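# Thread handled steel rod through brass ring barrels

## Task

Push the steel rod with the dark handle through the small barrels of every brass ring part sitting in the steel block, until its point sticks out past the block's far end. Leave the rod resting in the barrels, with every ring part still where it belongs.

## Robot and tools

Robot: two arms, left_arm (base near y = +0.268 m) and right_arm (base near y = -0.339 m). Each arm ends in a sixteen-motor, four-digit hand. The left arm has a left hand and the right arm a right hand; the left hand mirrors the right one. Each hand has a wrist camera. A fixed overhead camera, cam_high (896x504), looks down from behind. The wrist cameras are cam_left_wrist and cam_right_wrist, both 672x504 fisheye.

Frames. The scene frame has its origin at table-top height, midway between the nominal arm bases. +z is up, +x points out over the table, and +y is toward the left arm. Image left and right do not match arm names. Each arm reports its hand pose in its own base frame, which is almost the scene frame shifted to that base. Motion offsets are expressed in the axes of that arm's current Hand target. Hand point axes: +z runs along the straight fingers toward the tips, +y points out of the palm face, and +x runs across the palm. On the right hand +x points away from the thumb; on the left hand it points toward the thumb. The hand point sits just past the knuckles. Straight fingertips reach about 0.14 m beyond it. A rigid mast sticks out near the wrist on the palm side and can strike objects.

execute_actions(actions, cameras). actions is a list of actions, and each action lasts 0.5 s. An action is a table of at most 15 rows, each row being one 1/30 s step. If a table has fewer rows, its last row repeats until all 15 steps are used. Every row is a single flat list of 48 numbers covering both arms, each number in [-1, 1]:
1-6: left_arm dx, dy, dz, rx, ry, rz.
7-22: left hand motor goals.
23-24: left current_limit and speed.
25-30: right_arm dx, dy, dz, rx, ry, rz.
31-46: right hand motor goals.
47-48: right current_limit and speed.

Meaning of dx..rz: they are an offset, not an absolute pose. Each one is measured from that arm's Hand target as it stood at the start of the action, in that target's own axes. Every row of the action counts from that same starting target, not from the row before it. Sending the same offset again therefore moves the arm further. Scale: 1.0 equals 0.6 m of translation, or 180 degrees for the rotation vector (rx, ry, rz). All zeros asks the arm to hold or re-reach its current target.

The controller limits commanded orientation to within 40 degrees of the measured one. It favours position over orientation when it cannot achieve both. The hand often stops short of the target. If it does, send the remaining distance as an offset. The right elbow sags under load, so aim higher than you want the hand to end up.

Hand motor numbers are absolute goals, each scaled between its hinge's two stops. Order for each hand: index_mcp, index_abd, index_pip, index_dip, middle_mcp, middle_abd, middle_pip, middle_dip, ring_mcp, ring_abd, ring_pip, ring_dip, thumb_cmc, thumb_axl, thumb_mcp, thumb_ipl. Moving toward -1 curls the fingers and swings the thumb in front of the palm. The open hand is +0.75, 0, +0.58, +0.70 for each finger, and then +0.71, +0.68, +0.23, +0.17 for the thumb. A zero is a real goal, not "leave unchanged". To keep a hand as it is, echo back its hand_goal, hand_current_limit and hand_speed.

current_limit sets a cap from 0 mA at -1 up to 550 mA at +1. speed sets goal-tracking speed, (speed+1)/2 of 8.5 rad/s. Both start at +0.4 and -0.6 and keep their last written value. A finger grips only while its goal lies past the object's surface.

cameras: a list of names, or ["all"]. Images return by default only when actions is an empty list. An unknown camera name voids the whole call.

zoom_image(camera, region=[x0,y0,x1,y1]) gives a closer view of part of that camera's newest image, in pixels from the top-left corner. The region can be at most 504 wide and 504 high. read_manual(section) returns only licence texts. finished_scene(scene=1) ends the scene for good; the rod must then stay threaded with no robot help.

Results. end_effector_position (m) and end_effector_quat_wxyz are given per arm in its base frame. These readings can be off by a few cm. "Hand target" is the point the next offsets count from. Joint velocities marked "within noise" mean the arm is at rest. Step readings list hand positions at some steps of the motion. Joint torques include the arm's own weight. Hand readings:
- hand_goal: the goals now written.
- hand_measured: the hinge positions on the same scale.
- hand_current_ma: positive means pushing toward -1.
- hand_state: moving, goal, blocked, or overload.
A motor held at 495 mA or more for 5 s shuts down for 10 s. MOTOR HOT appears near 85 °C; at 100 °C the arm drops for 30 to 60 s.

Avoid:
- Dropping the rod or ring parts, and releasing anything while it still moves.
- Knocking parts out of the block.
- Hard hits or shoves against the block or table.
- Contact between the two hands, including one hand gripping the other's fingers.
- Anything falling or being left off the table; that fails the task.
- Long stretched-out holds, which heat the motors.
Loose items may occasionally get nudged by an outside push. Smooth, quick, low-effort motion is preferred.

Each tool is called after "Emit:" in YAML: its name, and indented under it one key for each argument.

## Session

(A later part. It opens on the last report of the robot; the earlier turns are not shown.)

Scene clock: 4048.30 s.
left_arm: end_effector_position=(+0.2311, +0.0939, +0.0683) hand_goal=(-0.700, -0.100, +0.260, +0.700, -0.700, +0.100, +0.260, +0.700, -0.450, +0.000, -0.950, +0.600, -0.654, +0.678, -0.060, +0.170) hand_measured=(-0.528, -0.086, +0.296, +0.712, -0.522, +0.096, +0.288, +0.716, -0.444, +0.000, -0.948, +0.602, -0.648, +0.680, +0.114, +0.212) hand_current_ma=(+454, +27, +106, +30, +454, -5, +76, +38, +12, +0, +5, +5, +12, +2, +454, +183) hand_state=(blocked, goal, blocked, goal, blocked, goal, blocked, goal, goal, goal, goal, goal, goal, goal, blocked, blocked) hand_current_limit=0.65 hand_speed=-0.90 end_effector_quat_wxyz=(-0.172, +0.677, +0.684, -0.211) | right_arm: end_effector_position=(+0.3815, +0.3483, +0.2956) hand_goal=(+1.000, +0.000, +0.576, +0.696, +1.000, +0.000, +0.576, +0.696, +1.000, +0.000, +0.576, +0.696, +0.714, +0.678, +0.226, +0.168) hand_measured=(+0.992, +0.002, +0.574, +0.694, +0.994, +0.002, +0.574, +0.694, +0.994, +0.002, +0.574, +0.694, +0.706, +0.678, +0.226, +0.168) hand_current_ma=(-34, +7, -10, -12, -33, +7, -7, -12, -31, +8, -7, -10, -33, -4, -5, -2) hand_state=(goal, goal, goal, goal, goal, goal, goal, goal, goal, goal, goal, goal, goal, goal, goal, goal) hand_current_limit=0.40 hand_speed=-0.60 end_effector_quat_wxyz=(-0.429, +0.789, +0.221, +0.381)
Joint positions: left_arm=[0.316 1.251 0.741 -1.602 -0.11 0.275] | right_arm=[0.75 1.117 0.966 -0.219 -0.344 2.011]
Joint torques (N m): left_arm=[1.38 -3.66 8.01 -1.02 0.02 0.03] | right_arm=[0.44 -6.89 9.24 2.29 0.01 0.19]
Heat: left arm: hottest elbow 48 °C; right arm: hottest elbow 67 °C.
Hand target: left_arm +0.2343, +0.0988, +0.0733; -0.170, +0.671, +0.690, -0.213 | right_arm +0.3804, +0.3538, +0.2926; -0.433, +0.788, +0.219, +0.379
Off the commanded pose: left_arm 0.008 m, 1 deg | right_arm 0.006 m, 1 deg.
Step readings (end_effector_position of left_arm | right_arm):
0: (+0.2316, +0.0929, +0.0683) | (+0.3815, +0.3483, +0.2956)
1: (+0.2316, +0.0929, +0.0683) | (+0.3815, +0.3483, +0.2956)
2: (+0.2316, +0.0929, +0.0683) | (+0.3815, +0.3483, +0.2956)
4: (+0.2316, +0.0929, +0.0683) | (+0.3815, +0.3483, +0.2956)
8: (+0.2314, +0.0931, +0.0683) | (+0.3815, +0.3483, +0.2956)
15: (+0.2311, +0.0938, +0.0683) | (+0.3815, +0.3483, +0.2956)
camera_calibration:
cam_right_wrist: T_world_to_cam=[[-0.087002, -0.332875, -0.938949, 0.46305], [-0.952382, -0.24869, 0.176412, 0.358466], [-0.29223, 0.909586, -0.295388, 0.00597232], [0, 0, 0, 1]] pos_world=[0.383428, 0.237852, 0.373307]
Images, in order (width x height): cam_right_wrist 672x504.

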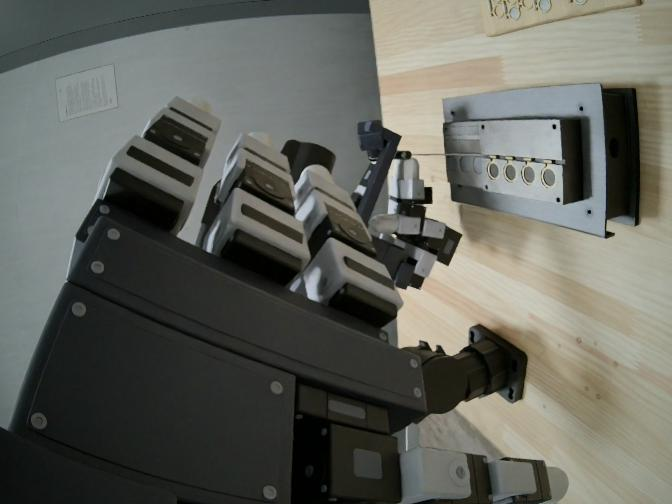

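Emit:
execute_actions:
  actions:
    - [[0,0,0,0,0,0,-0.70,-0.1,0.26,0.7,-0.70,0.1,0.26,0.7,-0.45,0,-0.95,0.6,-0.655,0.678,-0.06,0.17,0.65,-0.9,0.0587,0.0393,0.21,0.0985,-0.0644,-0.0421,1,0,0.576,0.696,1,0,0.576,0.696,1,0,0.576,0.696,0.714,0.678,0.226,0.168,0.4,-0.6]]
    - [[0,0,0,0,0,0,-0.70,-0.1,0.26,0.7,-0.70,0.1,0.26,0.7,-0.45,0,-0.95,0.6,-0.655,0.678,-0.06,0.17,0.65,-0.9,0.0363,0.0645,0.1837,0.0985,-0.0644,-0.0421,1,0,0.576,0.696,1,0,0.576,0.696,1,0,0.576,0.696,0.714,0.678,0.226,0.168,0.4,-0.6]]
    - [[0,0,0,0,0,0,-0.70,-0.1,0.26,0.7,-0.70,0.1,0.26,0.7,-0.45,0,-0.95,0.6,-0.655,0.678,-0.06,0.17,0.65,-0.9,0,0,0,0,0,0,1,0,0.576,0.696,1,0,0.576,0.696,1,0,0.576,0.696,0.714,0.678,0.226,0.168,0.4,-0.6]]
  cameras: ["cam_right_wrist"]

Emit:
zoom_image:
  camera: "cam_right_wrist"
  region: [462, 244, 486, 274]

Emit:
zoom_image:
  camera: "cam_right_wrist"
  region: [430, 210, 510, 300]

Scene clock: 4074.87 s.
left_arm: end_effector_position=(+0.2311, +0.0939, +0.0683) hand_goal=(-0.700, -0.100, +0.260, +0.700, -0.700, +0.100, +0.260, +0.700, -0.450, +0.000, -0.950, +0.600, -0.654, +0.678, -0.060, +0.170) hand_measured=(-0.528, -0.086, +0.296, +0.712, -0.522, +0.096, +0.288, +0.716, -0.444, +0.000, -0.948, +0.602, -0.648, +0.680, +0.114, +0.212) hand_current_ma=(+454, +27, +106, +30, +454, -5, +76, +38, +12, +0, +5, +5, +12, +2, +454, +183) hand_state=(blocked, goal, blocked, goal, blocked, goal, blocked, goal, goal, goal, goal, goal, goal, goal, blocked, blocked) hand_current_limit=0.65 hand_speed=-0.90 end_effector_quat_wxyz=(-0.172, +0.677, +0.684, -0.211) | right_arm: end_effector_position=(+0.5089, +0.5387, +0.2143) hand_goal=(+1.000, +0.000, +0.576, +0.696, +1.000, +0.000, +0.576, +0.696, +1.000, +0.000, +0.576, +0.696, +0.714, +0.678, +0.226, +0.168) hand_measured=(+0.990, +0.002, +0.574, +0.694, +0.990, +0.002, +0.574, +0.694, +0.990, +0.002, +0.574, +0.694, +0.706, +0.678, +0.226, +0.168) hand_current_ma=(-44, +7, -10, -12, -45, +7, -7, -12, -44, +8, -7, -10, -33, -4, -5, -2) hand_state=(goal, goal, goal, goal, goal, goal, goal, goal, goal, goal, goal, goal, goal, goal, goal, goal) hand_current_limit=0.40 hand_speed=-0.60 end_effector_quat_wxyz=(-0.546, +0.654, +0.494, +0.174)
Joint positions: left_arm=[0.316 1.251 0.741 -1.602 -0.11 0.275] | right_arm=[0.658 1.908 1.719 -0.67 -1.102 1.383]
Joint torques (N m): left_arm=[0.97 -3.96 8.02 -1.03 0.03 0.03] | right_arm=[-0.09 -17.08 12.38 0.54 -0.95 -0.04]
Heat: left arm: hottest elbow 48 °C; right arm: hottest elbow 67 °C.
Hand target: left_arm +0.2343, +0.0988, +0.0733; -0.170, +0.671, +0.690, -0.213 | right_arm +0.5195, +0.5489, +0.2256; -0.546, +0.644, +0.503, +0.185
Off the commanded pose: left_arm 0.008 m, 1 deg | right_arm 0.019 m, 2 deg.
Step readings (end_effector_position of left_arm | right_arm):
0: (+0.2311, +0.0939, +0.0683) | (+0.3815, +0.3483, +0.2956)
1: (+0.2311, +0.0939, +0.0683) | (+0.3808, +0.3495, +0.2952)
2: (+0.2311, +0.0939, +0.0683) | (+0.3784, +0.3565, +0.2931)
4: (+0.2311, +0.0939, +0.0683) | (+0.3788, +0.3803, +0.2893)
8: (+0.2311, +0.0939, +0.0683) | (+0.4119, +0.4178, +0.2604)
15: (+0.2311, +0.0939, +0.0683) | (+0.4509, +0.4288, +0.2090)
16: (+0.2311, +0.0939, +0.0683) | (+0.4510, +0.4307, +0.2106)
17: (+0.2311, +0.0939, +0.0683) | (+0.4485, +0.4380, +0.2149)
19: (+0.2311, +0.0939, +0.0683) | (+0.4522, +0.4633, +0.2316)
23: (+0.2311, +0.0939, +0.0683) | (+0.4817, +0.5121, +0.2474)
30: (+0.2311, +0.0939, +0.0683) | (+0.5011, +0.5335, +0.1946)
31: (+0.2311, +0.0939, +0.0683) | (+0.5017, +0.5338, +0.1896)
32: (+0.2311, +0.0939, +0.0683) | (+0.5021, +0.5339, +0.1860)
34: (+0.2311, +0.0939, +0.0683) | (+0.5026, +0.5340, +0.1838)
38: (+0.2311, +0.0939, +0.0683) | (+0.5050, +0.5358, +0.1963)
45: (+0.2311, +0.0939, +0.0683) | (+0.5097, +0.5394, +0.2149)
camera_calibration:
cam_right_wrist: T_world_to_cam=[[0.134464, -0.312133, -0.940475, 0.337598], [-0.496851, -0.842406, 0.208548, 0.622663], [-0.857356, 0.439233, -0.268356, 0.381235], [0, 0, 0, 1]] pos_world=[0.59083, 0.462459, 0.289954]
Images, in order (width x height): cam_right_wrist 672x504.

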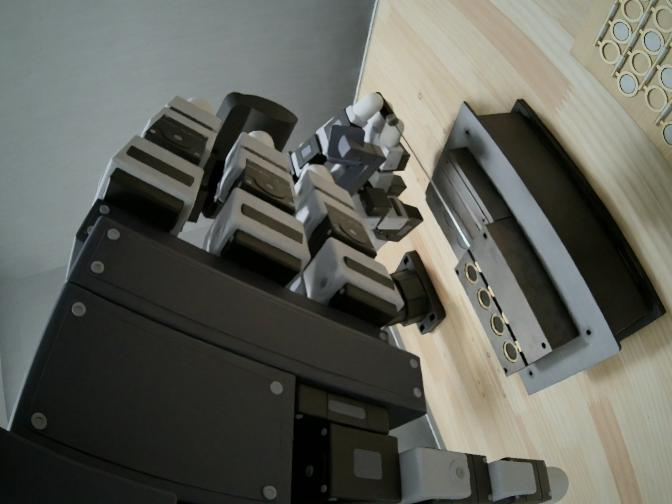

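Scaled by 16.800 from the camera's 672x504 image, which has a finer 960x720 frame.

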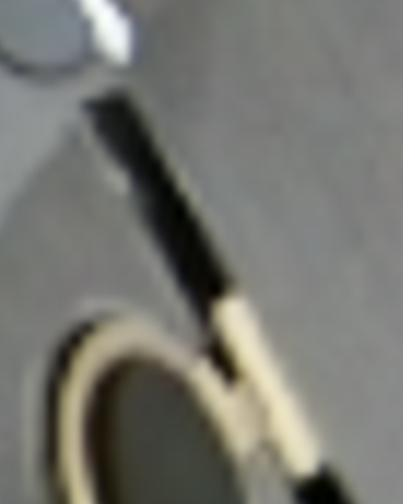

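Scaled by 5.600 from the camera's 672x504 image, which has a finer 960x720 frame.

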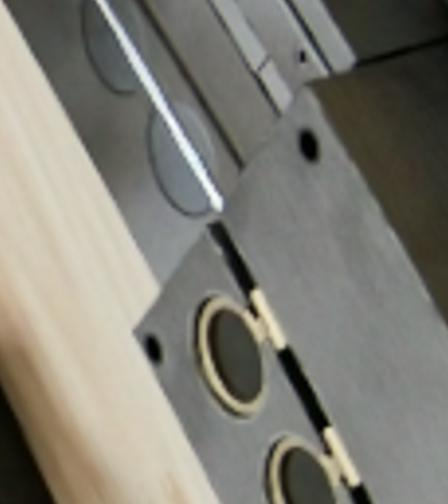

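Emit:
zoom_image:
  camera: "cam_right_wrist"
  region: [460, 240, 480, 262]

Emit:
zoom_image:
  camera: "cam_right_wrist"
  region: [445, 220, 485, 265]

Scaled by 22.909 from the camera's 672x504 image, which has a finer 960x720 frame.

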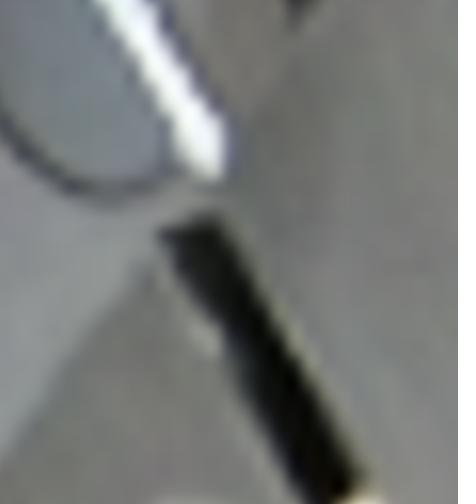

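Scaled by 11.200 from the camera's 672x504 image, which has a finer 960x720 frame.

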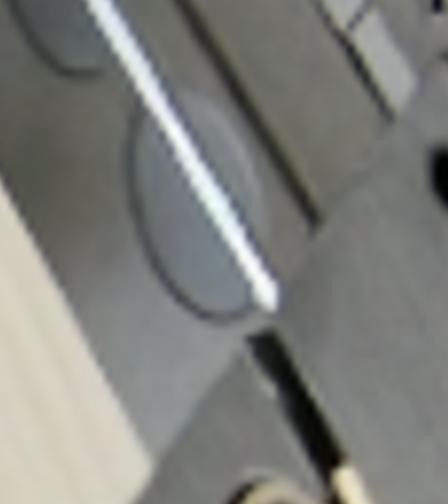

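Emit:
execute_actions:
  actions:
    - [[0,0,0,0,0,0,-0.70,-0.1,0.26,0.7,-0.70,0.1,0.26,0.7,-0.45,0,-0.95,0.6,-0.655,0.678,-0.06,0.17,0.65,-0.9,-0.0575,-0.1223,-0.1445,-0.0985,0.0644,0.0421,1,0,0.576,0.696,1,0,0.576,0.696,1,0,0.576,0.696,0.714,0.678,0.226,0.168,0.4,-0.6]]
    - [[-0.0146,0.0039,-0.0017,0.0012,0.0058,0.0098,-0.70,-0.1,0.26,0.7,-0.70,0.1,0.26,0.7,-0.45,0,-0.95,0.6,-0.655,0.678,-0.06,0.17,0.65,-0.9,-0.0878,-0.109,-0.1717,-0.0985,0.0644,0.0421,1,0,0.576,0.696,1,0,0.576,0.696,1,0,0.576,0.696,0.714,0.678,0.226,0.168,0.4,-0.6]]
  cameras: ["cam_right_wrist"]

Emit:
zoom_image:
  camera: "cam_right_wrist"
  region: [455, 140, 495, 170]

Emit:
zoom_image:
  camera: "cam_right_wrist"
  region: [470, 147, 498, 168]

Scene clock: 4145.90 s.
left_arm: end_effector_position=(+0.2309, +0.0926, +0.0684) hand_goal=(-0.700, -0.100, +0.260, +0.700, -0.700, +0.100, +0.260, +0.700, -0.450, +0.000, -0.950, +0.600, -0.654, +0.678, -0.060, +0.170) hand_measured=(-0.528, -0.086, +0.296, +0.712, -0.522, +0.096, +0.288, +0.716, -0.444, +0.000, -0.948, +0.602, -0.648, +0.680, +0.114, +0.212) hand_current_ma=(+454, +27, +106, +30, +454, -5, +76, +38, +12, +0, +5, +5, +12, +2, +454, +183) hand_state=(blocked, goal, blocked, goal, blocked, goal, blocked, goal, goal, goal, goal, goal, goal, goal, blocked, blocked) hand_current_limit=0.65 hand_speed=-0.90 end_effector_quat_wxyz=(-0.173, +0.678, +0.682, -0.212) | right_arm: end_effector_position=(+0.3812, +0.3489, +0.2956) hand_goal=(+1.000, +0.000, +0.576, +0.696, +1.000, +0.000, +0.576, +0.696, +1.000, +0.000, +0.576, +0.696, +0.714, +0.678, +0.226, +0.168) hand_measured=(+0.992, +0.002, +0.574, +0.694, +0.994, +0.002, +0.574, +0.694, +0.994, +0.002, +0.574, +0.694, +0.706, +0.678, +0.226, +0.168) hand_current_ma=(-34, +7, -9, -12, -33, +7, -7, -12, -31, +8, -7, -10, -33, -4, -5, -2) hand_state=(goal, goal, goal, goal, goal, goal, goal, goal, goal, goal, goal, goal, goal, goal, goal, goal) hand_current_limit=0.40 hand_speed=-0.60 end_effector_quat_wxyz=(-0.430, +0.788, +0.223, +0.381)
Joint positions: left_arm=[0.312 1.251 0.741 -1.605 -0.11 0.275] | right_arm=[0.75 1.118 0.966 -0.219 -0.347 2.009]
Joint torques (N m): left_arm=[-1.38 -3.37 8.01 -0.94 0.03 0.04] | right_arm=[0.32 -6.95 9.25 2.21 0 0.18]
Heat: left arm: hottest elbow 48 °C; right arm: hottest elbow 69 °C.
Hand target: left_arm +0.2372, +0.0902, +0.0734; -0.174, +0.683, +0.677, -0.211 | right_arm +0.3804, +0.3540, +0.2925; -0.433, +0.788, +0.219, +0.379
Off the commanded pose: left_arm 0.008 m, 1 deg | right_arm 0.006 m, 1 deg.
Step readings (end_effector_position of left_arm | right_arm):
0: (+0.2311, +0.0939, +0.0683) | (+0.5090, +0.5387, +0.2143)
1: (+0.2311, +0.0939, +0.0683) | (+0.5095, +0.5384, +0.2143)
2: (+0.2311, +0.0939, +0.0683) | (+0.5114, +0.5347, +0.2129)
4: (+0.2311, +0.0939, +0.0683) | (+0.5069, +0.5156, +0.2069)
8: (+0.2311, +0.0939, +0.0683) | (+0.4812, +0.4727, +0.2186)
15: (+0.2311, +0.0939, +0.0683) | (+0.4725, +0.4493, +0.2921)
16: (+0.2311, +0.0939, +0.0683) | (+0.4730, +0.4465, +0.2961)
17: (+0.2311, +0.0939, +0.0683) | (+0.4736, +0.4392, +0.2956)
19: (+0.2310, +0.0939, +0.0683) | (+0.4619, +0.4122, +0.2824)
23: (+0.2306, +0.0935, +0.0684) | (+0.4178, +0.3638, +0.2641)
30: (+0.2309, +0.0926, +0.0684) | (+0.3857, +0.3525, +0.3024)
camera_calibration:
cam_right_wrist: T_world_to_cam=[[-0.0848731, -0.33321, -0.939025, 0.462545], [-0.95156, -0.252404, 0.175571, 0.359581], [-0.295515, 0.90844, -0.295647, 0.007089], [0, 0, 0, 1]] pos_world=[0.383515, 0.238444, 0.373305]
Images, in order (width x height): cam_right_wrist 672x504.

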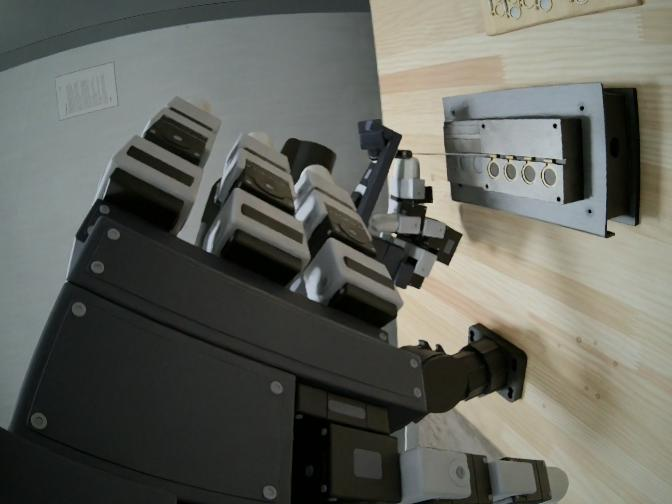

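Scaled by 12.600 from the camera's 672x504 image, which has a finer 960x720 frame.

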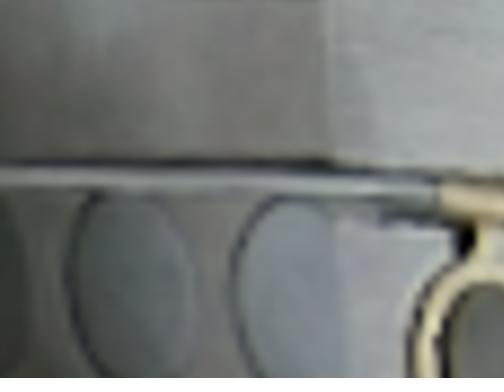

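Scaled by 18.000 from the camera's 672x504 image, which has a finer 960x720 frame.

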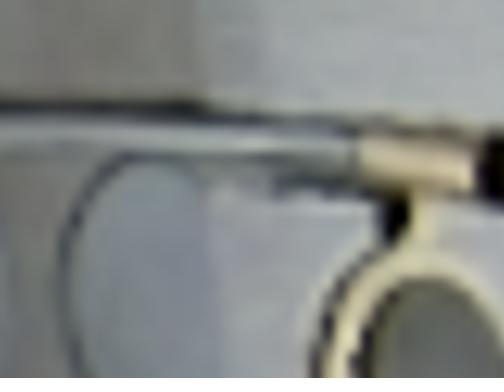

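Emit:
execute_actions:
  actions:
    - [[0.01335,-0.00483,0.00215,-0.00057,-0.00566,-0.0092,-0.70,-0.1,0.26,0.7,-0.70,0.1,0.26,0.7,-0.45,0,-0.95,0.6,-0.655,0.678,-0.06,0.17,0.65,-0.9,0,0,0,0,0,0,1,0,0.576,0.696,1,0,0.576,0.696,1,0,0.576,0.696,0.714,0.678,0.226,0.168,0.4,-0.6]]
    - [[-0.01382,0.00345,-0.00153,0.00133,0.00547,0.00928,-0.70,-0.1,0.26,0.7,-0.70,0.1,0.26,0.7,-0.45,0,-0.95,0.6,-0.655,0.678,-0.06,0.17,0.65,-0.9,0,0,0,0,0,0,1,0,0.576,0.696,1,0,0.576,0.696,1,0,0.576,0.696,0.714,0.678,0.226,0.168,0.4,-0.6]]
  cameras: ["cam_right_wrist"]

Emit:
zoom_image:
  camera: "cam_right_wrist"
  region: [470, 147, 498, 168]

Scene clock: 4159.30 s.
left_arm: end_effector_position=(+0.2302, +0.0924, +0.0685) hand_goal=(-0.700, -0.100, +0.260, +0.700, -0.700, +0.100, +0.260, +0.700, -0.450, +0.000, -0.950, +0.600, -0.654, +0.678, -0.060, +0.170) hand_measured=(-0.528, -0.086, +0.296, +0.712, -0.522, +0.096, +0.288, +0.716, -0.444, +0.000, -0.948, +0.602, -0.648, +0.680, +0.114, +0.212) hand_current_ma=(+454, +27, +106, +30, +454, -5, +76, +38, +12, +0, +5, +5, +12, +2, +454, +183) hand_state=(blocked, goal, blocked, goal, blocked, goal, blocked, goal, goal, goal, goal, goal, goal, goal, blocked, blocked) hand_current_limit=0.65 hand_speed=-0.90 end_effector_quat_wxyz=(-0.174, +0.678, +0.682, -0.213) | right_arm: end_effector_position=(+0.3815, +0.3485, +0.2955) hand_goal=(+1.000, +0.000, +0.576, +0.696, +1.000, +0.000, +0.576, +0.696, +1.000, +0.000, +0.576, +0.696, +0.714, +0.678, +0.226, +0.168) hand_measured=(+0.992, +0.002, +0.574, +0.694, +0.994, +0.002, +0.574, +0.694, +0.994, +0.002, +0.574, +0.694, +0.706, +0.678, +0.226, +0.168) hand_current_ma=(-34, +7, -9, -12, -33, +7, -7, -12, -31, +8, -7, -10, -33, -4, -5, -2) hand_state=(goal, goal, goal, goal, goal, goal, goal, goal, goal, goal, goal, goal, goal, goal, goal, goal) hand_current_limit=0.40 hand_speed=-0.60 end_effector_quat_wxyz=(-0.429, +0.789, +0.221, +0.381)
Joint positions: left_arm=[0.312 1.251 0.741 -1.607 -0.11 0.275] | right_arm=[0.75 1.118 0.966 -0.219 -0.344 2.011]
Joint torques (N m): left_arm=[-1.26 -3.66 7.99 -0.91 0.01 0.05] | right_arm=[0.44 -6.89 9.24 2.29 0.01 0.19]
Heat: left arm: hottest elbow 48 °C; right arm: hottest elbow 70 °C.
Hand target: left_arm +0.2365, +0.0900, +0.0735; -0.175, +0.683, +0.677, -0.212 | right_arm +0.3804, +0.3540, +0.2925; -0.433, +0.788, +0.219, +0.379
Off the commanded pose: left_arm 0.008 m, 1 deg | right_arm 0.006 m, 1 deg.
Step readings (end_effector_position of left_arm | right_arm):
0: (+0.2309, +0.0926, +0.0684) | (+0.3811, +0.3489, +0.2955)
1: (+0.2309, +0.0926, +0.0684) | (+0.3812, +0.3489, +0.2955)
2: (+0.2309, +0.0926, +0.0684) | (+0.3812, +0.3488, +0.2955)
4: (+0.2309, +0.0926, +0.0684) | (+0.3814, +0.3486, +0.2955)
8: (+0.2309, +0.0926, +0.0684) | (+0.3815, +0.3485, +0.2955)
15: (+0.2306, +0.0932, +0.0684) | (+0.3815, +0.3485, +0.2955)
16: (+0.2306, +0.0932, +0.0684) | (+0.3815, +0.3485, +0.2955)
17: (+0.2306, +0.0932, +0.0684) | (+0.3815, +0.3485, +0.2955)
19: (+0.2306, +0.0932, +0.0684) | (+0.3815, +0.3485, +0.2955)
23: (+0.2303, +0.0930, +0.0685) | (+0.3815, +0.3485, +0.2955)
30: (+0.2302, +0.0924, +0.0685) | (+0.3815, +0.3485, +0.2955)
camera_calibration:
cam_right_wrist: T_world_to_cam=[[-0.0868927, -0.333062, -0.938892, 0.463004], [-0.952389, -0.248698, 0.176365, 0.358555], [-0.292241, 0.909516, -0.295595, 0.00585952], [0, 0, 0, 1]] pos_world=[0.383428, 0.238052, 0.373206]
Images, in order (width x height): cam_right_wrist 672x504.

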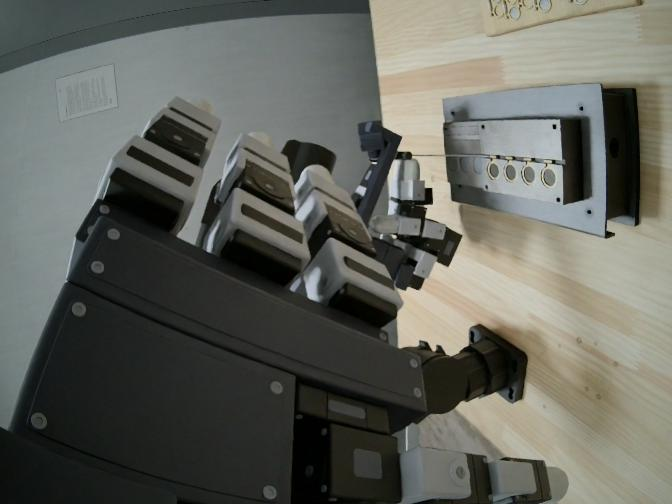

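Scaled by 18.000 from the camera's 672x504 image, which has a finer 960x720 frame.

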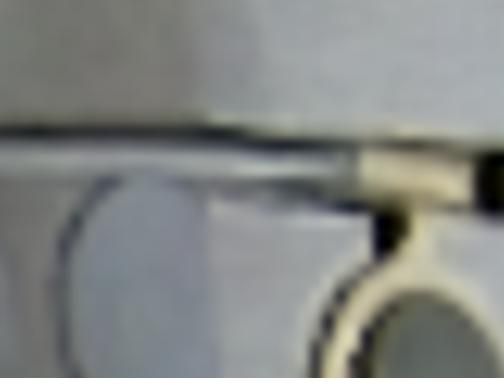

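Emit:
execute_actions:
  actions:
    - [[-0.0017,0.0001,-0.0001,0.0004,0.0006,0.0011,-0.70,-0.1,0.26,0.7,-0.70,0.1,0.26,0.7,-0.45,0,-0.95,0.6,-0.655,0.678,-0.06,0.17,0.65,-0.9,0,0,0,0,0,0,1,0,0.576,0.696,1,0,0.576,0.696,1,0,0.576,0.696,0.714,0.678,0.226,0.168,0.4,-0.6]]
  cameras: ["cam_right_wrist"]

Emit:
zoom_image:
  camera: "cam_right_wrist"
  region: [470, 147, 498, 168]

Scene clock: 4167.63 s.
left_arm: end_effector_position=(+0.2306, +0.0915, +0.0685) hand_goal=(-0.700, -0.100, +0.260, +0.700, -0.700, +0.100, +0.260, +0.700, -0.450, +0.000, -0.950, +0.600, -0.654, +0.678, -0.060, +0.170) hand_measured=(-0.528, -0.086, +0.296, +0.712, -0.522, +0.096, +0.288, +0.716, -0.444, +0.000, -0.948, +0.602, -0.648, +0.680, +0.114, +0.212) hand_current_ma=(+454, +27, +106, +30, +454, -5, +76, +38, +12, +0, +5, +5, +12, +2, +454, +183) hand_state=(blocked, goal, blocked, goal, blocked, goal, blocked, goal, goal, goal, goal, goal, goal, goal, blocked, blocked) hand_current_limit=0.65 hand_speed=-0.90 end_effector_quat_wxyz=(-0.174, +0.679, +0.681, -0.212) | right_arm: end_effector_position=(+0.3815, +0.3485, +0.2955) hand_goal=(+1.000, +0.000, +0.576, +0.696, +1.000, +0.000, +0.576, +0.696, +1.000, +0.000, +0.576, +0.696, +0.714, +0.678, +0.226, +0.168) hand_measured=(+0.992, +0.002, +0.574, +0.694, +0.994, +0.002, +0.574, +0.694, +0.994, +0.002, +0.574, +0.694, +0.706, +0.678, +0.226, +0.168) hand_current_ma=(-34, +7, -9, -12, -33, +7, -7, -12, -31, +8, -7, -10, -33, -4, -5, -2) hand_state=(goal, goal, goal, goal, goal, goal, goal, goal, goal, goal, goal, goal, goal, goal, goal, goal) hand_current_limit=0.40 hand_speed=-0.60 end_effector_quat_wxyz=(-0.429, +0.789, +0.221, +0.381)
Joint positions: left_arm=[0.308 1.251 0.741 -1.607 -0.11 0.275] | right_arm=[0.75 1.118 0.966 -0.219 -0.344 2.011]
Joint torques (N m): left_arm=[-1.55 -3.37 8.02 -1.03 0.03 0.03] | right_arm=[0.44 -6.95 9.24 2.28 0.01 0.2]
Heat: left arm: hottest elbow 48 °C; right arm: hottest elbow 70 °C.
Hand target: left_arm +0.2366, +0.0890, +0.0736; -0.176, +0.684, +0.675, -0.212 | right_arm +0.3804, +0.3540, +0.2925; -0.433, +0.788, +0.219, +0.379
Off the commanded pose: left_arm 0.008 m, 1 deg | right_arm 0.006 m, 1 deg.
Step readings (end_effector_position of left_arm | right_arm):
0: (+0.2302, +0.0924, +0.0685) | (+0.3815, +0.3485, +0.2955)
1: (+0.2302, +0.0924, +0.0685) | (+0.3815, +0.3485, +0.2955)
2: (+0.2302, +0.0923, +0.0685) | (+0.3815, +0.3485, +0.2955)
4: (+0.2303, +0.0922, +0.0685) | (+0.3815, +0.3485, +0.2955)
8: (+0.2306, +0.0915, +0.0685) | (+0.3815, +0.3485, +0.2955)
15: (+0.2306, +0.0915, +0.0685) | (+0.3815, +0.3485, +0.2955)
camera_calibration:
cam_right_wrist: T_world_to_cam=[[-0.0868927, -0.333062, -0.938892, 0.463004], [-0.952389, -0.248698, 0.176365, 0.358555], [-0.292241, 0.909516, -0.295595, 0.00585952], [0, 0, 0, 1]] pos_world=[0.383428, 0.238052, 0.373206]
Images, in order (width x height): cam_right_wrist 672x504.

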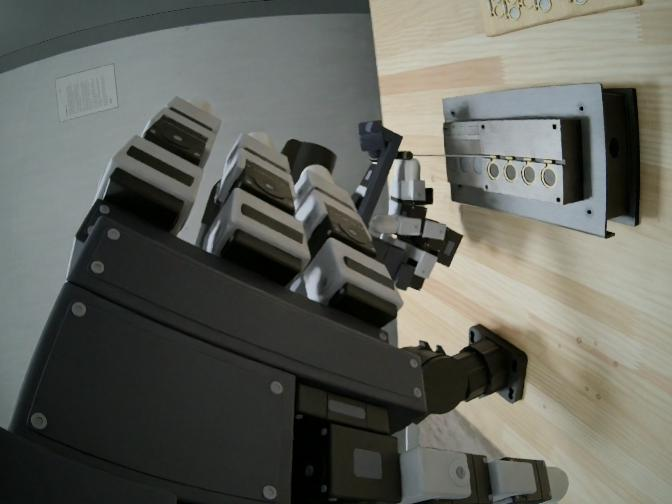

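Scaled by 18.000 from the camera's 672x504 image, which has a finer 960x720 frame.

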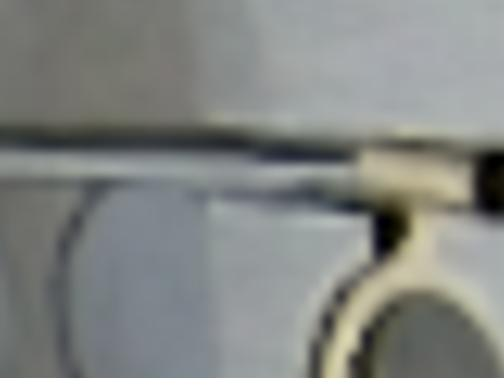

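Emit:
execute_actions:
  actions:
    - [[-0.0027,-0.0002,0.0001,0.0007,-0.0001,0,-0.70,-0.1,0.26,0.7,-0.70,0.1,0.26,0.7,-0.45,0,-0.95,0.6,-0.655,0.678,-0.06,0.17,0.65,-0.9,0,0,0,0,0,0,1,0,0.576,0.696,1,0,0.576,0.696,1,0,0.576,0.696,0.714,0.678,0.226,0.168,0.4,-0.6]]
  cameras: ["cam_right_wrist"]

Emit:
zoom_image:
  camera: "cam_right_wrist"
  region: [470, 147, 498, 168]

Scene clock: 4177.83 s.
left_arm: end_effector_position=(+0.2306, +0.0894, +0.0686) hand_goal=(-0.700, -0.100, +0.260, +0.700, -0.700, +0.100, +0.260, +0.700, -0.450, +0.000, -0.950, +0.600, -0.654, +0.678, -0.060, +0.170) hand_measured=(-0.528, -0.086, +0.296, +0.712, -0.522, +0.096, +0.288, +0.716, -0.444, +0.000, -0.948, +0.602, -0.648, +0.680, +0.114, +0.212) hand_current_ma=(+454, +27, +106, +30, +454, -5, +76, +38, +12, +0, +5, +5, +12, +2, +454, +183) hand_state=(blocked, goal, blocked, goal, blocked, goal, blocked, goal, goal, goal, goal, goal, goal, goal, blocked, blocked) hand_current_limit=0.65 hand_speed=-0.90 end_effector_quat_wxyz=(-0.174, +0.681, +0.679, -0.214) | right_arm: end_effector_position=(+0.3815, +0.3485, +0.2955) hand_goal=(+1.000, +0.000, +0.576, +0.696, +1.000, +0.000, +0.576, +0.696, +1.000, +0.000, +0.576, +0.696, +0.714, +0.678, +0.226, +0.168) hand_measured=(+0.992, +0.002, +0.574, +0.694, +0.994, +0.002, +0.574, +0.694, +0.994, +0.002, +0.574, +0.694, +0.706, +0.678, +0.226, +0.168) hand_current_ma=(-34, +7, -9, -12, -33, +7, -7, -12, -31, +8, -7, -10, -33, -4, -5, -2) hand_state=(goal, goal, goal, goal, goal, goal, goal, goal, goal, goal, goal, goal, goal, goal, goal, goal) hand_current_limit=0.40 hand_speed=-0.60 end_effector_quat_wxyz=(-0.429, +0.789, +0.221, +0.381)
Joint positions: left_arm=[0.302 1.251 0.741 -1.61 -0.107 0.275] | right_arm=[0.75 1.118 0.966 -0.219 -0.344 2.011]
Joint torques (N m): left_arm=[-1.55 -3.31 8.03 -1.07 0.03 0.01] | right_arm=[0.5 -6.95 9.24 2.29 0.01 0.19]
Heat: left arm: hottest elbow 48 °C; right arm: hottest elbow 70 °C.
Hand target: left_arm +0.2365, +0.0873, +0.0737; -0.176, +0.684, +0.675, -0.213 | right_arm +0.3804, +0.3540, +0.2925; -0.433, +0.788, +0.219, +0.379
Off the commanded pose: left_arm 0.008 m, 1 deg | right_arm 0.006 m, 1 deg.
Step readings (end_effector_position of left_arm | right_arm):
0: (+0.2306, +0.0915, +0.0685) | (+0.3815, +0.3485, +0.2955)
1: (+0.2306, +0.0914, +0.0685) | (+0.3815, +0.3485, +0.2955)
2: (+0.2306, +0.0913, +0.0685) | (+0.3815, +0.3485, +0.2955)
4: (+0.2306, +0.0907, +0.0686) | (+0.3815, +0.3485, +0.2955)
8: (+0.2305, +0.0896, +0.0687) | (+0.3815, +0.3485, +0.2955)
15: (+0.2306, +0.0894, +0.0686) | (+0.3815, +0.3485, +0.2955)
camera_calibration:
cam_right_wrist: T_world_to_cam=[[-0.0868927, -0.333062, -0.938892, 0.463004], [-0.952389, -0.248698, 0.176365, 0.358555], [-0.292241, 0.909516, -0.295595, 0.00585952], [0, 0, 0, 1]] pos_world=[0.383428, 0.238052, 0.373206]
Images, in order (width x height): cam_right_wrist 672x504.

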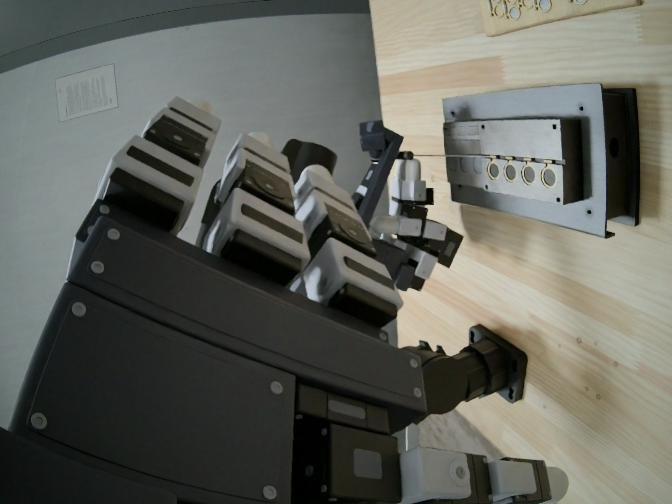

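Scaled by 18.000 from the camera's 672x504 image, which has a finer 960x720 frame.

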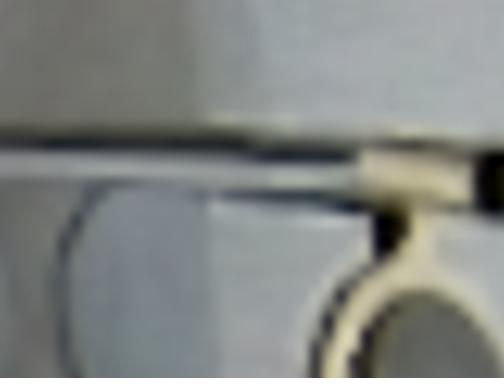

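Emit:
execute_actions:
  actions:
    - [[-0.0030,-0.0004,0.0001,0.001,-0.0002,-0.0014,-0.70,-0.1,0.26,0.7,-0.70,0.1,0.26,0.7,-0.45,0,-0.95,0.6,-0.655,0.678,-0.06,0.17,0.65,-0.9,0,0,0,0,0,0,1,0,0.576,0.696,1,0,0.576,0.696,1,0,0.576,0.696,0.714,0.678,0.226,0.168,0.4,-0.6]]
  cameras: ["cam_right_wrist"]

Emit:
zoom_image:
  camera: "cam_right_wrist"
  region: [470, 147, 498, 168]

Emit:
zoom_image:
  camera: "cam_right_wrist"
  region: [400, 130, 520, 190]

Scene clock: 4191.63 s.
left_arm: end_effector_position=(+0.2304, +0.0872, +0.0688) hand_goal=(-0.700, -0.100, +0.260, +0.700, -0.700, +0.100, +0.260, +0.700, -0.450, +0.000, -0.950, +0.600, -0.654, +0.678, -0.060, +0.170) hand_measured=(-0.528, -0.086, +0.296, +0.712, -0.522, +0.096, +0.288, +0.716, -0.444, +0.000, -0.948, +0.602, -0.648, +0.680, +0.114, +0.212) hand_current_ma=(+454, +26, +106, +30, +454, -5, +76, +38, +12, +0, +5, +5, +12, +2, +454, +183) hand_state=(blocked, goal, blocked, goal, blocked, goal, blocked, goal, goal, goal, goal, goal, goal, goal, blocked, blocked) hand_current_limit=0.65 hand_speed=-0.90 end_effector_quat_wxyz=(-0.175, +0.680, +0.678, -0.215) | right_arm: end_effector_position=(+0.3815, +0.3485, +0.2955) hand_goal=(+1.000, +0.000, +0.576, +0.696, +1.000, +0.000, +0.576, +0.696, +1.000, +0.000, +0.576, +0.696, +0.714, +0.678, +0.226, +0.168) hand_measured=(+0.992, +0.002, +0.574, +0.694, +0.994, +0.002, +0.574, +0.694, +0.994, +0.002, +0.574, +0.694, +0.706, +0.678, +0.226, +0.168) hand_current_ma=(-34, +7, -9, -12, -33, +7, -7, -12, -31, +8, -7, -10, -33, -4, -5, -2) hand_state=(goal, goal, goal, goal, goal, goal, goal, goal, goal, goal, goal, goal, goal, goal, goal, goal) hand_current_limit=0.40 hand_speed=-0.60 end_effector_quat_wxyz=(-0.429, +0.789, +0.221, +0.381)
Joint positions: left_arm=[0.294 1.251 0.741 -1.614 -0.103 0.268] | right_arm=[0.75 1.118 0.966 -0.219 -0.344 2.011]
Joint torques (N m): left_arm=[-1.49 -3.49 8.06 -1.03 0.04 -0.03] | right_arm=[0.5 -6.95 9.25 2.28 0 0.19]
Heat: left arm: hottest elbow 48 °C; right arm: hottest elbow 69 °C.
Hand target: left_arm +0.2363, +0.0855, +0.0739; -0.178, +0.682, +0.676, -0.214 | right_arm +0.3804, +0.3540, +0.2925; -0.433, +0.788, +0.219, +0.379
Off the commanded pose: left_arm 0.008 m, 0 deg | right_arm 0.006 m, 1 deg.
Step readings (end_effector_position of left_arm | right_arm):
0: (+0.2306, +0.0894, +0.0686) | (+0.3815, +0.3485, +0.2955)
1: (+0.2306, +0.0894, +0.0686) | (+0.3815, +0.3485, +0.2955)
2: (+0.2306, +0.0892, +0.0686) | (+0.3815, +0.3485, +0.2955)
4: (+0.2306, +0.0887, +0.0687) | (+0.3815, +0.3485, +0.2955)
8: (+0.2305, +0.0873, +0.0688) | (+0.3815, +0.3485, +0.2955)
15: (+0.2304, +0.0872, +0.0688) | (+0.3815, +0.3485, +0.2955)
camera_calibration:
cam_right_wrist: T_world_to_cam=[[-0.0868927, -0.333062, -0.938892, 0.463004], [-0.952389, -0.248698, 0.176365, 0.358555], [-0.292241, 0.909516, -0.295595, 0.00585952], [0, 0, 0, 1]] pos_world=[0.383428, 0.238052, 0.373206]
Images, in order (width x height): cam_right_wrist 672x504.

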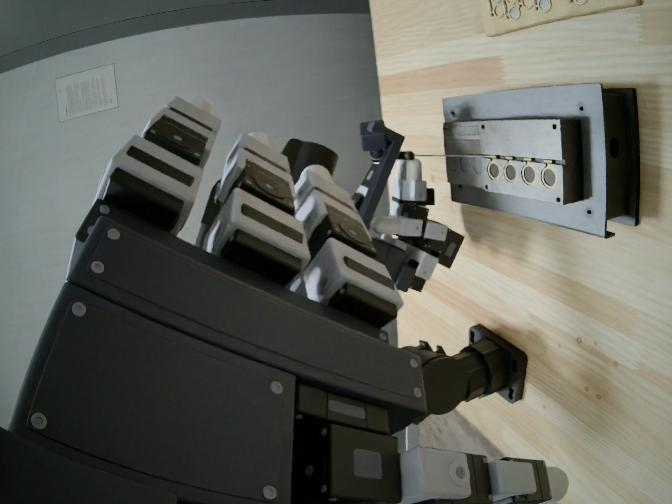

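Scaled by 18.000 from the camera's 672x504 image, which has a finer 960x720 frame.

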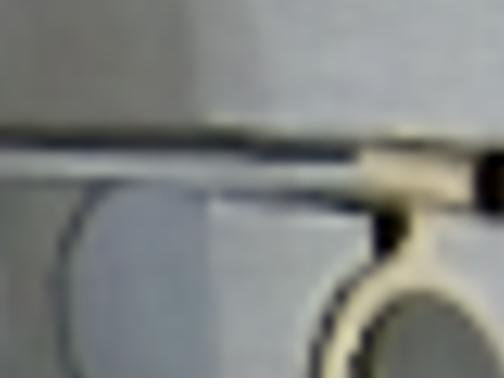

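Scaled by 4.200 from the camera's 672x504 image, which has a finer 960x720 frame.

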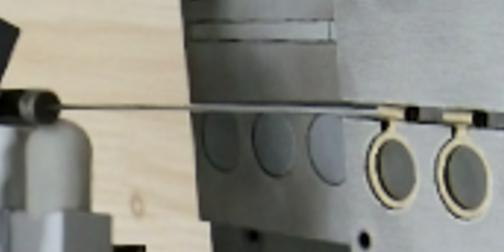

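Emit:
execute_actions:
  actions:
    - [[0.0001,0.0108,-0.0045,-0.0078,0.0037,0.0006,-0.70,-0.1,0.26,0.7,-0.70,0.1,0.26,0.7,-0.45,0,-0.95,0.6,-0.655,0.678,-0.06,0.17,0.65,-0.9,0,0,0,0,0,0,1,0,0.576,0.696,1,0,0.576,0.696,1,0,0.576,0.696,0.714,0.678,0.226,0.168,0.4,-0.6]]
  cameras: ["cam_right_wrist"]

Emit:
zoom_image:
  camera: "cam_right_wrist"
  region: [400, 130, 520, 190]

Emit:
zoom_image:
  camera: "cam_right_wrist"
  region: [470, 147, 498, 168]

Scene clock: 4251.77 s.
left_arm: end_effector_position=(+0.2311, +0.0855, +0.0689) hand_goal=(-0.700, -0.100, +0.260, +0.700, -0.700, +0.100, +0.260, +0.700, -0.450, +0.000, -0.950, +0.600, -0.654, +0.678, -0.060, +0.170) hand_measured=(-0.528, -0.088, +0.296, +0.712, -0.522, +0.096, +0.288, +0.716, -0.444, +0.000, -0.948, +0.602, -0.648, +0.680, +0.114, +0.212) hand_current_ma=(+454, +26, +106, +30, +454, -5, +76, +38, +12, +0, +5, +5, +12, +2, +454, +183) hand_state=(blocked, goal, blocked, goal, blocked, goal, blocked, goal, goal, goal, goal, goal, goal, goal, blocked, blocked) hand_current_limit=0.65 hand_speed=-0.90 end_effector_quat_wxyz=(-0.176, +0.682, +0.677, -0.214) | right_arm: end_effector_position=(+0.3815, +0.3485, +0.2955) hand_goal=(+1.000, +0.000, +0.576, +0.696, +1.000, +0.000, +0.576, +0.696, +1.000, +0.000, +0.576, +0.696, +0.714, +0.678, +0.226, +0.168) hand_measured=(+0.992, +0.002, +0.574, +0.694, +0.994, +0.002, +0.574, +0.694, +0.994, +0.002, +0.574, +0.694, +0.706, +0.678, +0.226, +0.168) hand_current_ma=(-34, +7, -9, -12, -33, +7, -7, -12, -31, +8, -7, -10, -33, -4, -5, -2) hand_state=(goal, goal, goal, goal, goal, goal, goal, goal, goal, goal, goal, goal, goal, goal, goal, goal) hand_current_limit=0.40 hand_speed=-0.60 end_effector_quat_wxyz=(-0.429, +0.789, +0.221, +0.381)
Joint positions: left_arm=[0.285 1.251 0.741 -1.614 -0.103 0.264] | right_arm=[0.75 1.118 0.966 -0.219 -0.344 2.011]
Joint torques (N m): left_arm=[-1.38 -3.49 8.02 0.03 0 -0.04] | right_arm=[0.44 -6.89 9.25 2.29 0.01 0.2]
Heat: left arm: hottest elbow 48 °C; right arm: hottest elbow 68 °C.
Hand target: left_arm +0.2433, +0.0855, +0.0727; -0.173, +0.686, +0.677, -0.202 | right_arm +0.3804, +0.3540, +0.2925; -0.433, +0.788, +0.219, +0.379
Off the commanded pose: left_arm 0.013 m, 2 deg | right_arm 0.006 m, 1 deg.
Step readings (end_effector_position of left_arm | right_arm):
0: (+0.2304, +0.0872, +0.0688) | (+0.3815, +0.3485, +0.2955)
1: (+0.2304, +0.0872, +0.0688) | (+0.3815, +0.3485, +0.2955)
2: (+0.2304, +0.0871, +0.0688) | (+0.3815, +0.3485, +0.2955)
4: (+0.2306, +0.0867, +0.0689) | (+0.3815, +0.3485, +0.2955)
8: (+0.2310, +0.0857, +0.0689) | (+0.3815, +0.3485, +0.2955)
15: (+0.2311, +0.0855, +0.0689) | (+0.3815, +0.3485, +0.2955)
camera_calibration:
cam_right_wrist: T_world_to_cam=[[-0.0868927, -0.333062, -0.938892, 0.463004], [-0.952389, -0.248698, 0.176365, 0.358555], [-0.292241, 0.909516, -0.295595, 0.00585952], [0, 0, 0, 1]] pos_world=[0.383428, 0.238052, 0.373206]
Images, in order (width x height): cam_right_wrist 672x504.

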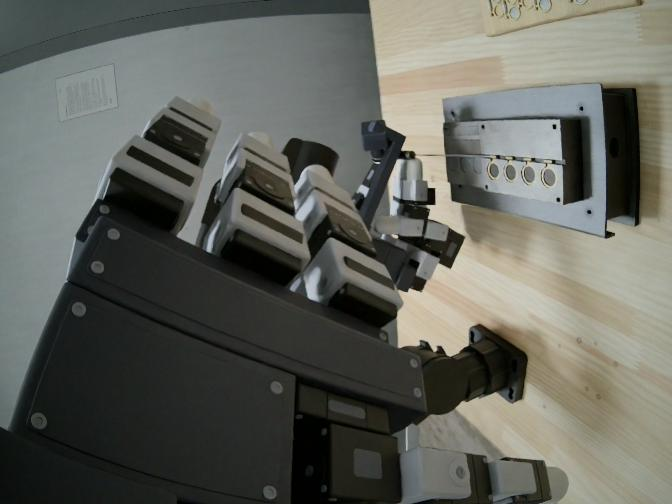

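Scaled by 4.200 from the camera's 672x504 image, which has a finer 960x720 frame.

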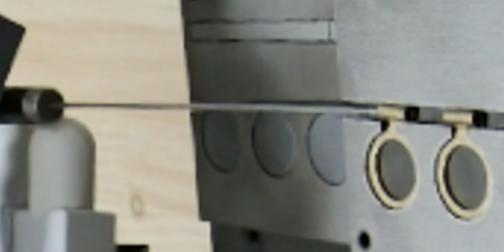

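Scaled by 18.000 from the camera's 672x504 image, which has a finer 960x720 frame.

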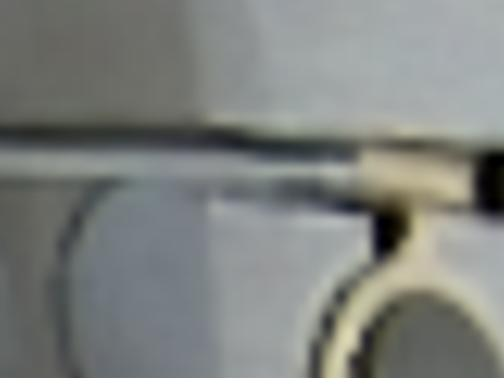

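Emit:
execute_actions:
  actions:
    - [[-0.0022,0.0041,-0.0017,-0.0023,0.0021,0.0012,-0.70,-0.1,0.26,0.7,-0.70,0.1,0.26,0.7,-0.45,0,-0.95,0.6,-0.655,0.678,-0.06,0.17,0.65,-0.9,0,0,0,0,0,0,1,0,0.576,0.696,1,0,0.576,0.696,1,0,0.576,0.696,0.714,0.678,0.226,0.168,0.4,-0.6]]
  cameras: ["cam_right_wrist"]

Emit:
zoom_image:
  camera: "cam_right_wrist"
  region: [400, 130, 520, 190]

Emit:
zoom_image:
  camera: "cam_right_wrist"
  region: [470, 147, 498, 168]

Scene clock: 4263.83 s.
left_arm: end_effector_position=(+0.2337, +0.0840, +0.0685) hand_goal=(-0.700, -0.100, +0.260, +0.700, -0.700, +0.100, +0.260, +0.700, -0.450, +0.000, -0.950, +0.600, -0.654, +0.678, -0.060, +0.170) hand_measured=(-0.528, -0.088, +0.296, +0.712, -0.522, +0.096, +0.288, +0.716, -0.444, +0.000, -0.948, +0.602, -0.648, +0.680, +0.114, +0.212) hand_current_ma=(+454, +26, +106, +30, +454, -5, +76, +38, +12, +0, +5, +5, +12, +2, +454, +183) hand_state=(blocked, goal, blocked, goal, blocked, goal, blocked, goal, goal, goal, goal, goal, goal, goal, blocked, blocked) hand_current_limit=0.65 hand_speed=-0.90 end_effector_quat_wxyz=(-0.176, +0.685, +0.675, -0.210) | right_arm: end_effector_position=(+0.3815, +0.3485, +0.2955) hand_goal=(+1.000, +0.000, +0.576, +0.696, +1.000, +0.000, +0.576, +0.696, +1.000, +0.000, +0.576, +0.696, +0.714, +0.678, +0.226, +0.168) hand_measured=(+0.992, +0.002, +0.574, +0.694, +0.994, +0.002, +0.574, +0.694, +0.994, +0.002, +0.574, +0.694, +0.706, +0.678, +0.226, +0.168) hand_current_ma=(-34, +7, -9, -12, -33, +7, -7, -12, -31, +8, -7, -10, -33, -4, -5, -2) hand_state=(goal, goal, goal, goal, goal, goal, goal, goal, goal, goal, goal, goal, goal, goal, goal, goal) hand_current_limit=0.40 hand_speed=-0.60 end_effector_quat_wxyz=(-0.429, +0.789, +0.221, +0.381)
Joint positions: left_arm=[0.276 1.251 0.741 -1.606 -0.103 0.262] | right_arm=[0.75 1.118 0.966 -0.219 -0.344 2.011]
Joint torques (N m): left_arm=[-1.38 -3.49 8.09 0.1 0.01 -0.06] | right_arm=[0.44 -6.95 9.22 2.29 0 0.19]
Heat: left arm: hottest elbow 48 °C; right arm: hottest elbow 68 °C.
Hand target: left_arm +0.2458, +0.0842, +0.0724; -0.172, +0.689, +0.676, -0.197 | right_arm +0.3804, +0.3540, +0.2925; -0.433, +0.788, +0.219, +0.379
Off the commanded pose: left_arm 0.013 m, 2 deg | right_arm 0.006 m, 1 deg.
Step readings (end_effector_position of left_arm | right_arm):
0: (+0.2311, +0.0855, +0.0689) | (+0.3815, +0.3485, +0.2955)
1: (+0.2311, +0.0855, +0.0689) | (+0.3815, +0.3485, +0.2955)
2: (+0.2313, +0.0855, +0.0688) | (+0.3815, +0.3485, +0.2955)
4: (+0.2320, +0.0853, +0.0687) | (+0.3815, +0.3485, +0.2955)
8: (+0.2333, +0.0842, +0.0685) | (+0.3815, +0.3485, +0.2955)
15: (+0.2337, +0.0841, +0.0685) | (+0.3815, +0.3485, +0.2955)
camera_calibration:
cam_right_wrist: T_world_to_cam=[[-0.0868927, -0.333062, -0.938892, 0.463004], [-0.952389, -0.248698, 0.176365, 0.358555], [-0.292241, 0.909516, -0.295595, 0.00585952], [0, 0, 0, 1]] pos_world=[0.383428, 0.238052, 0.373206]
Images, in order (width x height): cam_right_wrist 672x504.

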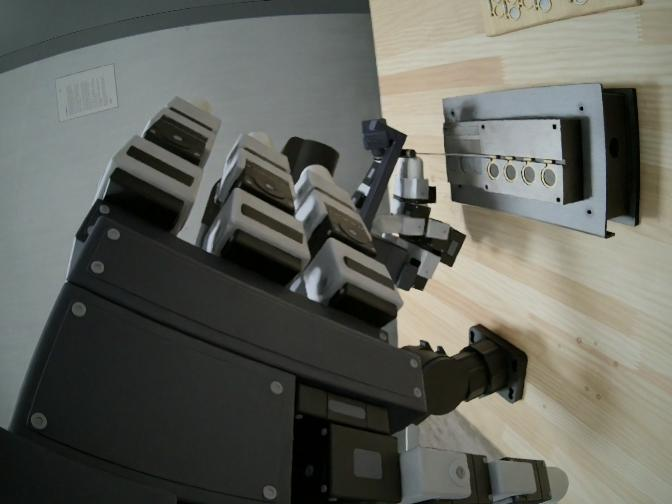

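Scaled by 4.200 from the camera's 672x504 image, which has a finer 960x720 frame.

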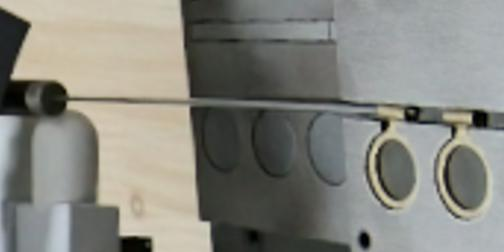

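Scaled by 18.000 from the camera's 672x504 image, which has a finer 960x720 frame.

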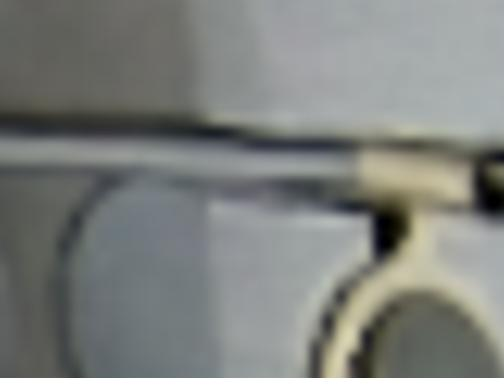

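Emit:
execute_actions:
  actions:
    - [[-0.0068,-0.0103,0.0039,0.0088,-0.0022,0.0010,-0.70,-0.1,0.26,0.7,-0.70,0.1,0.26,0.7,-0.45,0,-0.95,0.6,-0.655,0.678,-0.06,0.17,0.65,-0.9,0,0,0,0,0,0,1,0,0.576,0.696,1,0,0.576,0.696,1,0,0.576,0.696,0.714,0.678,0.226,0.168,0.4,-0.6]]
  cameras: ["cam_right_wrist"]

Emit:
zoom_image:
  camera: "cam_right_wrist"
  region: [400, 130, 520, 190]

Emit:
zoom_image:
  camera: "cam_right_wrist"
  region: [476, 147, 504, 168]

Scene clock: 4283.93 s.
left_arm: end_effector_position=(+0.2335, +0.0820, +0.0687) hand_goal=(-0.700, -0.100, +0.260, +0.700, -0.700, +0.100, +0.260, +0.700, -0.450, +0.000, -0.950, +0.600, -0.654, +0.678, -0.060, +0.170) hand_measured=(-0.528, -0.088, +0.296, +0.712, -0.522, +0.096, +0.288, +0.716, -0.444, +0.000, -0.948, +0.602, -0.648, +0.680, +0.114, +0.212) hand_current_ma=(+454, +26, +106, +30, +454, -5, +76, +38, +12, +0, +5, +5, +12, +2, +454, +183) hand_state=(blocked, goal, blocked, goal, blocked, goal, blocked, goal, goal, goal, goal, goal, goal, goal, blocked, blocked) hand_current_limit=0.65 hand_speed=-0.90 end_effector_quat_wxyz=(-0.177, +0.685, +0.675, -0.211) | right_arm: end_effector_position=(+0.3815, +0.3485, +0.2955) hand_goal=(+1.000, +0.000, +0.576, +0.696, +1.000, +0.000, +0.576, +0.696, +1.000, +0.000, +0.576, +0.696, +0.714, +0.678, +0.226, +0.168) hand_measured=(+0.992, +0.002, +0.574, +0.694, +0.994, +0.002, +0.574, +0.694, +0.994, +0.002, +0.574, +0.694, +0.706, +0.678, +0.226, +0.168) hand_current_ma=(-34, +7, -9, -12, -33, +7, -7, -12, -31, +8, -7, -10, -33, -4, -5, -2) hand_state=(goal, goal, goal, goal, goal, goal, goal, goal, goal, goal, goal, goal, goal, goal, goal, goal) hand_current_limit=0.40 hand_speed=-0.60 end_effector_quat_wxyz=(-0.429, +0.789, +0.221, +0.381)
Joint positions: left_arm=[0.268 1.251 0.741 -1.61 -0.099 0.255] | right_arm=[0.75 1.118 0.966 -0.219 -0.344 2.011]
Joint torques (N m): left_arm=[-1.26 -3.55 8.05 -1.06 0.02 -0.08] | right_arm=[0.5 -6.89 9.24 2.29 0.01 0.19]
Heat: left arm: hottest elbow 48 °C; right arm: hottest elbow 67 °C.
Hand target: left_arm +0.2393, +0.0802, +0.0737; -0.179, +0.686, +0.673, -0.209 | right_arm +0.3804, +0.3540, +0.2925; -0.433, +0.788, +0.219, +0.379
Off the commanded pose: left_arm 0.008 m, 0 deg | right_arm 0.006 m, 1 deg.
Step readings (end_effector_position of left_arm | right_arm):
0: (+0.2337, +0.0840, +0.0685) | (+0.3815, +0.3485, +0.2955)
1: (+0.2337, +0.0840, +0.0685) | (+0.3815, +0.3485, +0.2955)
2: (+0.2337, +0.0839, +0.0685) | (+0.3815, +0.3485, +0.2955)
4: (+0.2339, +0.0835, +0.0685) | (+0.3815, +0.3485, +0.2955)
8: (+0.2343, +0.0823, +0.0685) | (+0.3815, +0.3485, +0.2955)
15: (+0.2336, +0.0820, +0.0686) | (+0.3815, +0.3485, +0.2955)
camera_calibration:
cam_right_wrist: T_world_to_cam=[[-0.0868927, -0.333062, -0.938892, 0.463004], [-0.952389, -0.248698, 0.176365, 0.358555], [-0.292241, 0.909516, -0.295595, 0.00585952], [0, 0, 0, 1]] pos_world=[0.383428, 0.238052, 0.373206]
Images, in order (width x height): cam_right_wrist 672x504.

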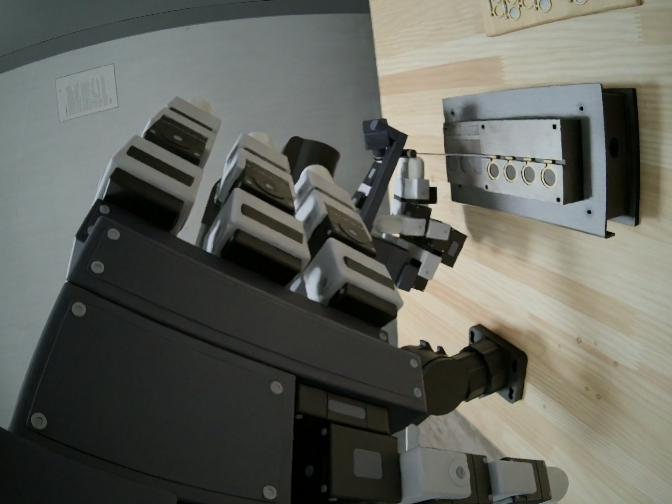

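Scaled by 4.200 from the camera's 672x504 image, which has a finer 960x720 frame.

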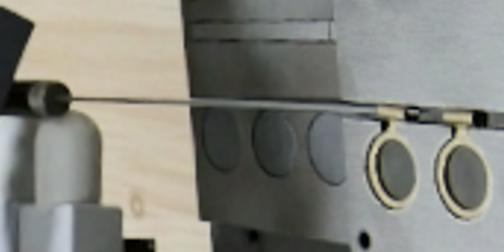

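Scaled by 18.000 from the camera's 672x504 image, which has a finer 960x720 frame.

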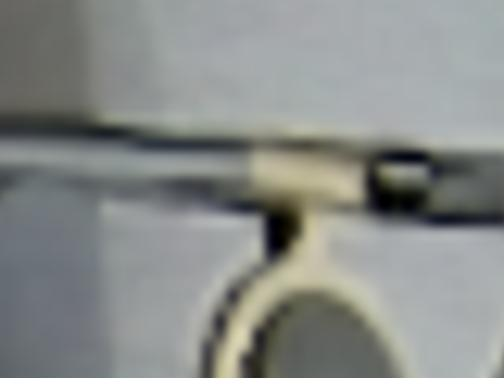

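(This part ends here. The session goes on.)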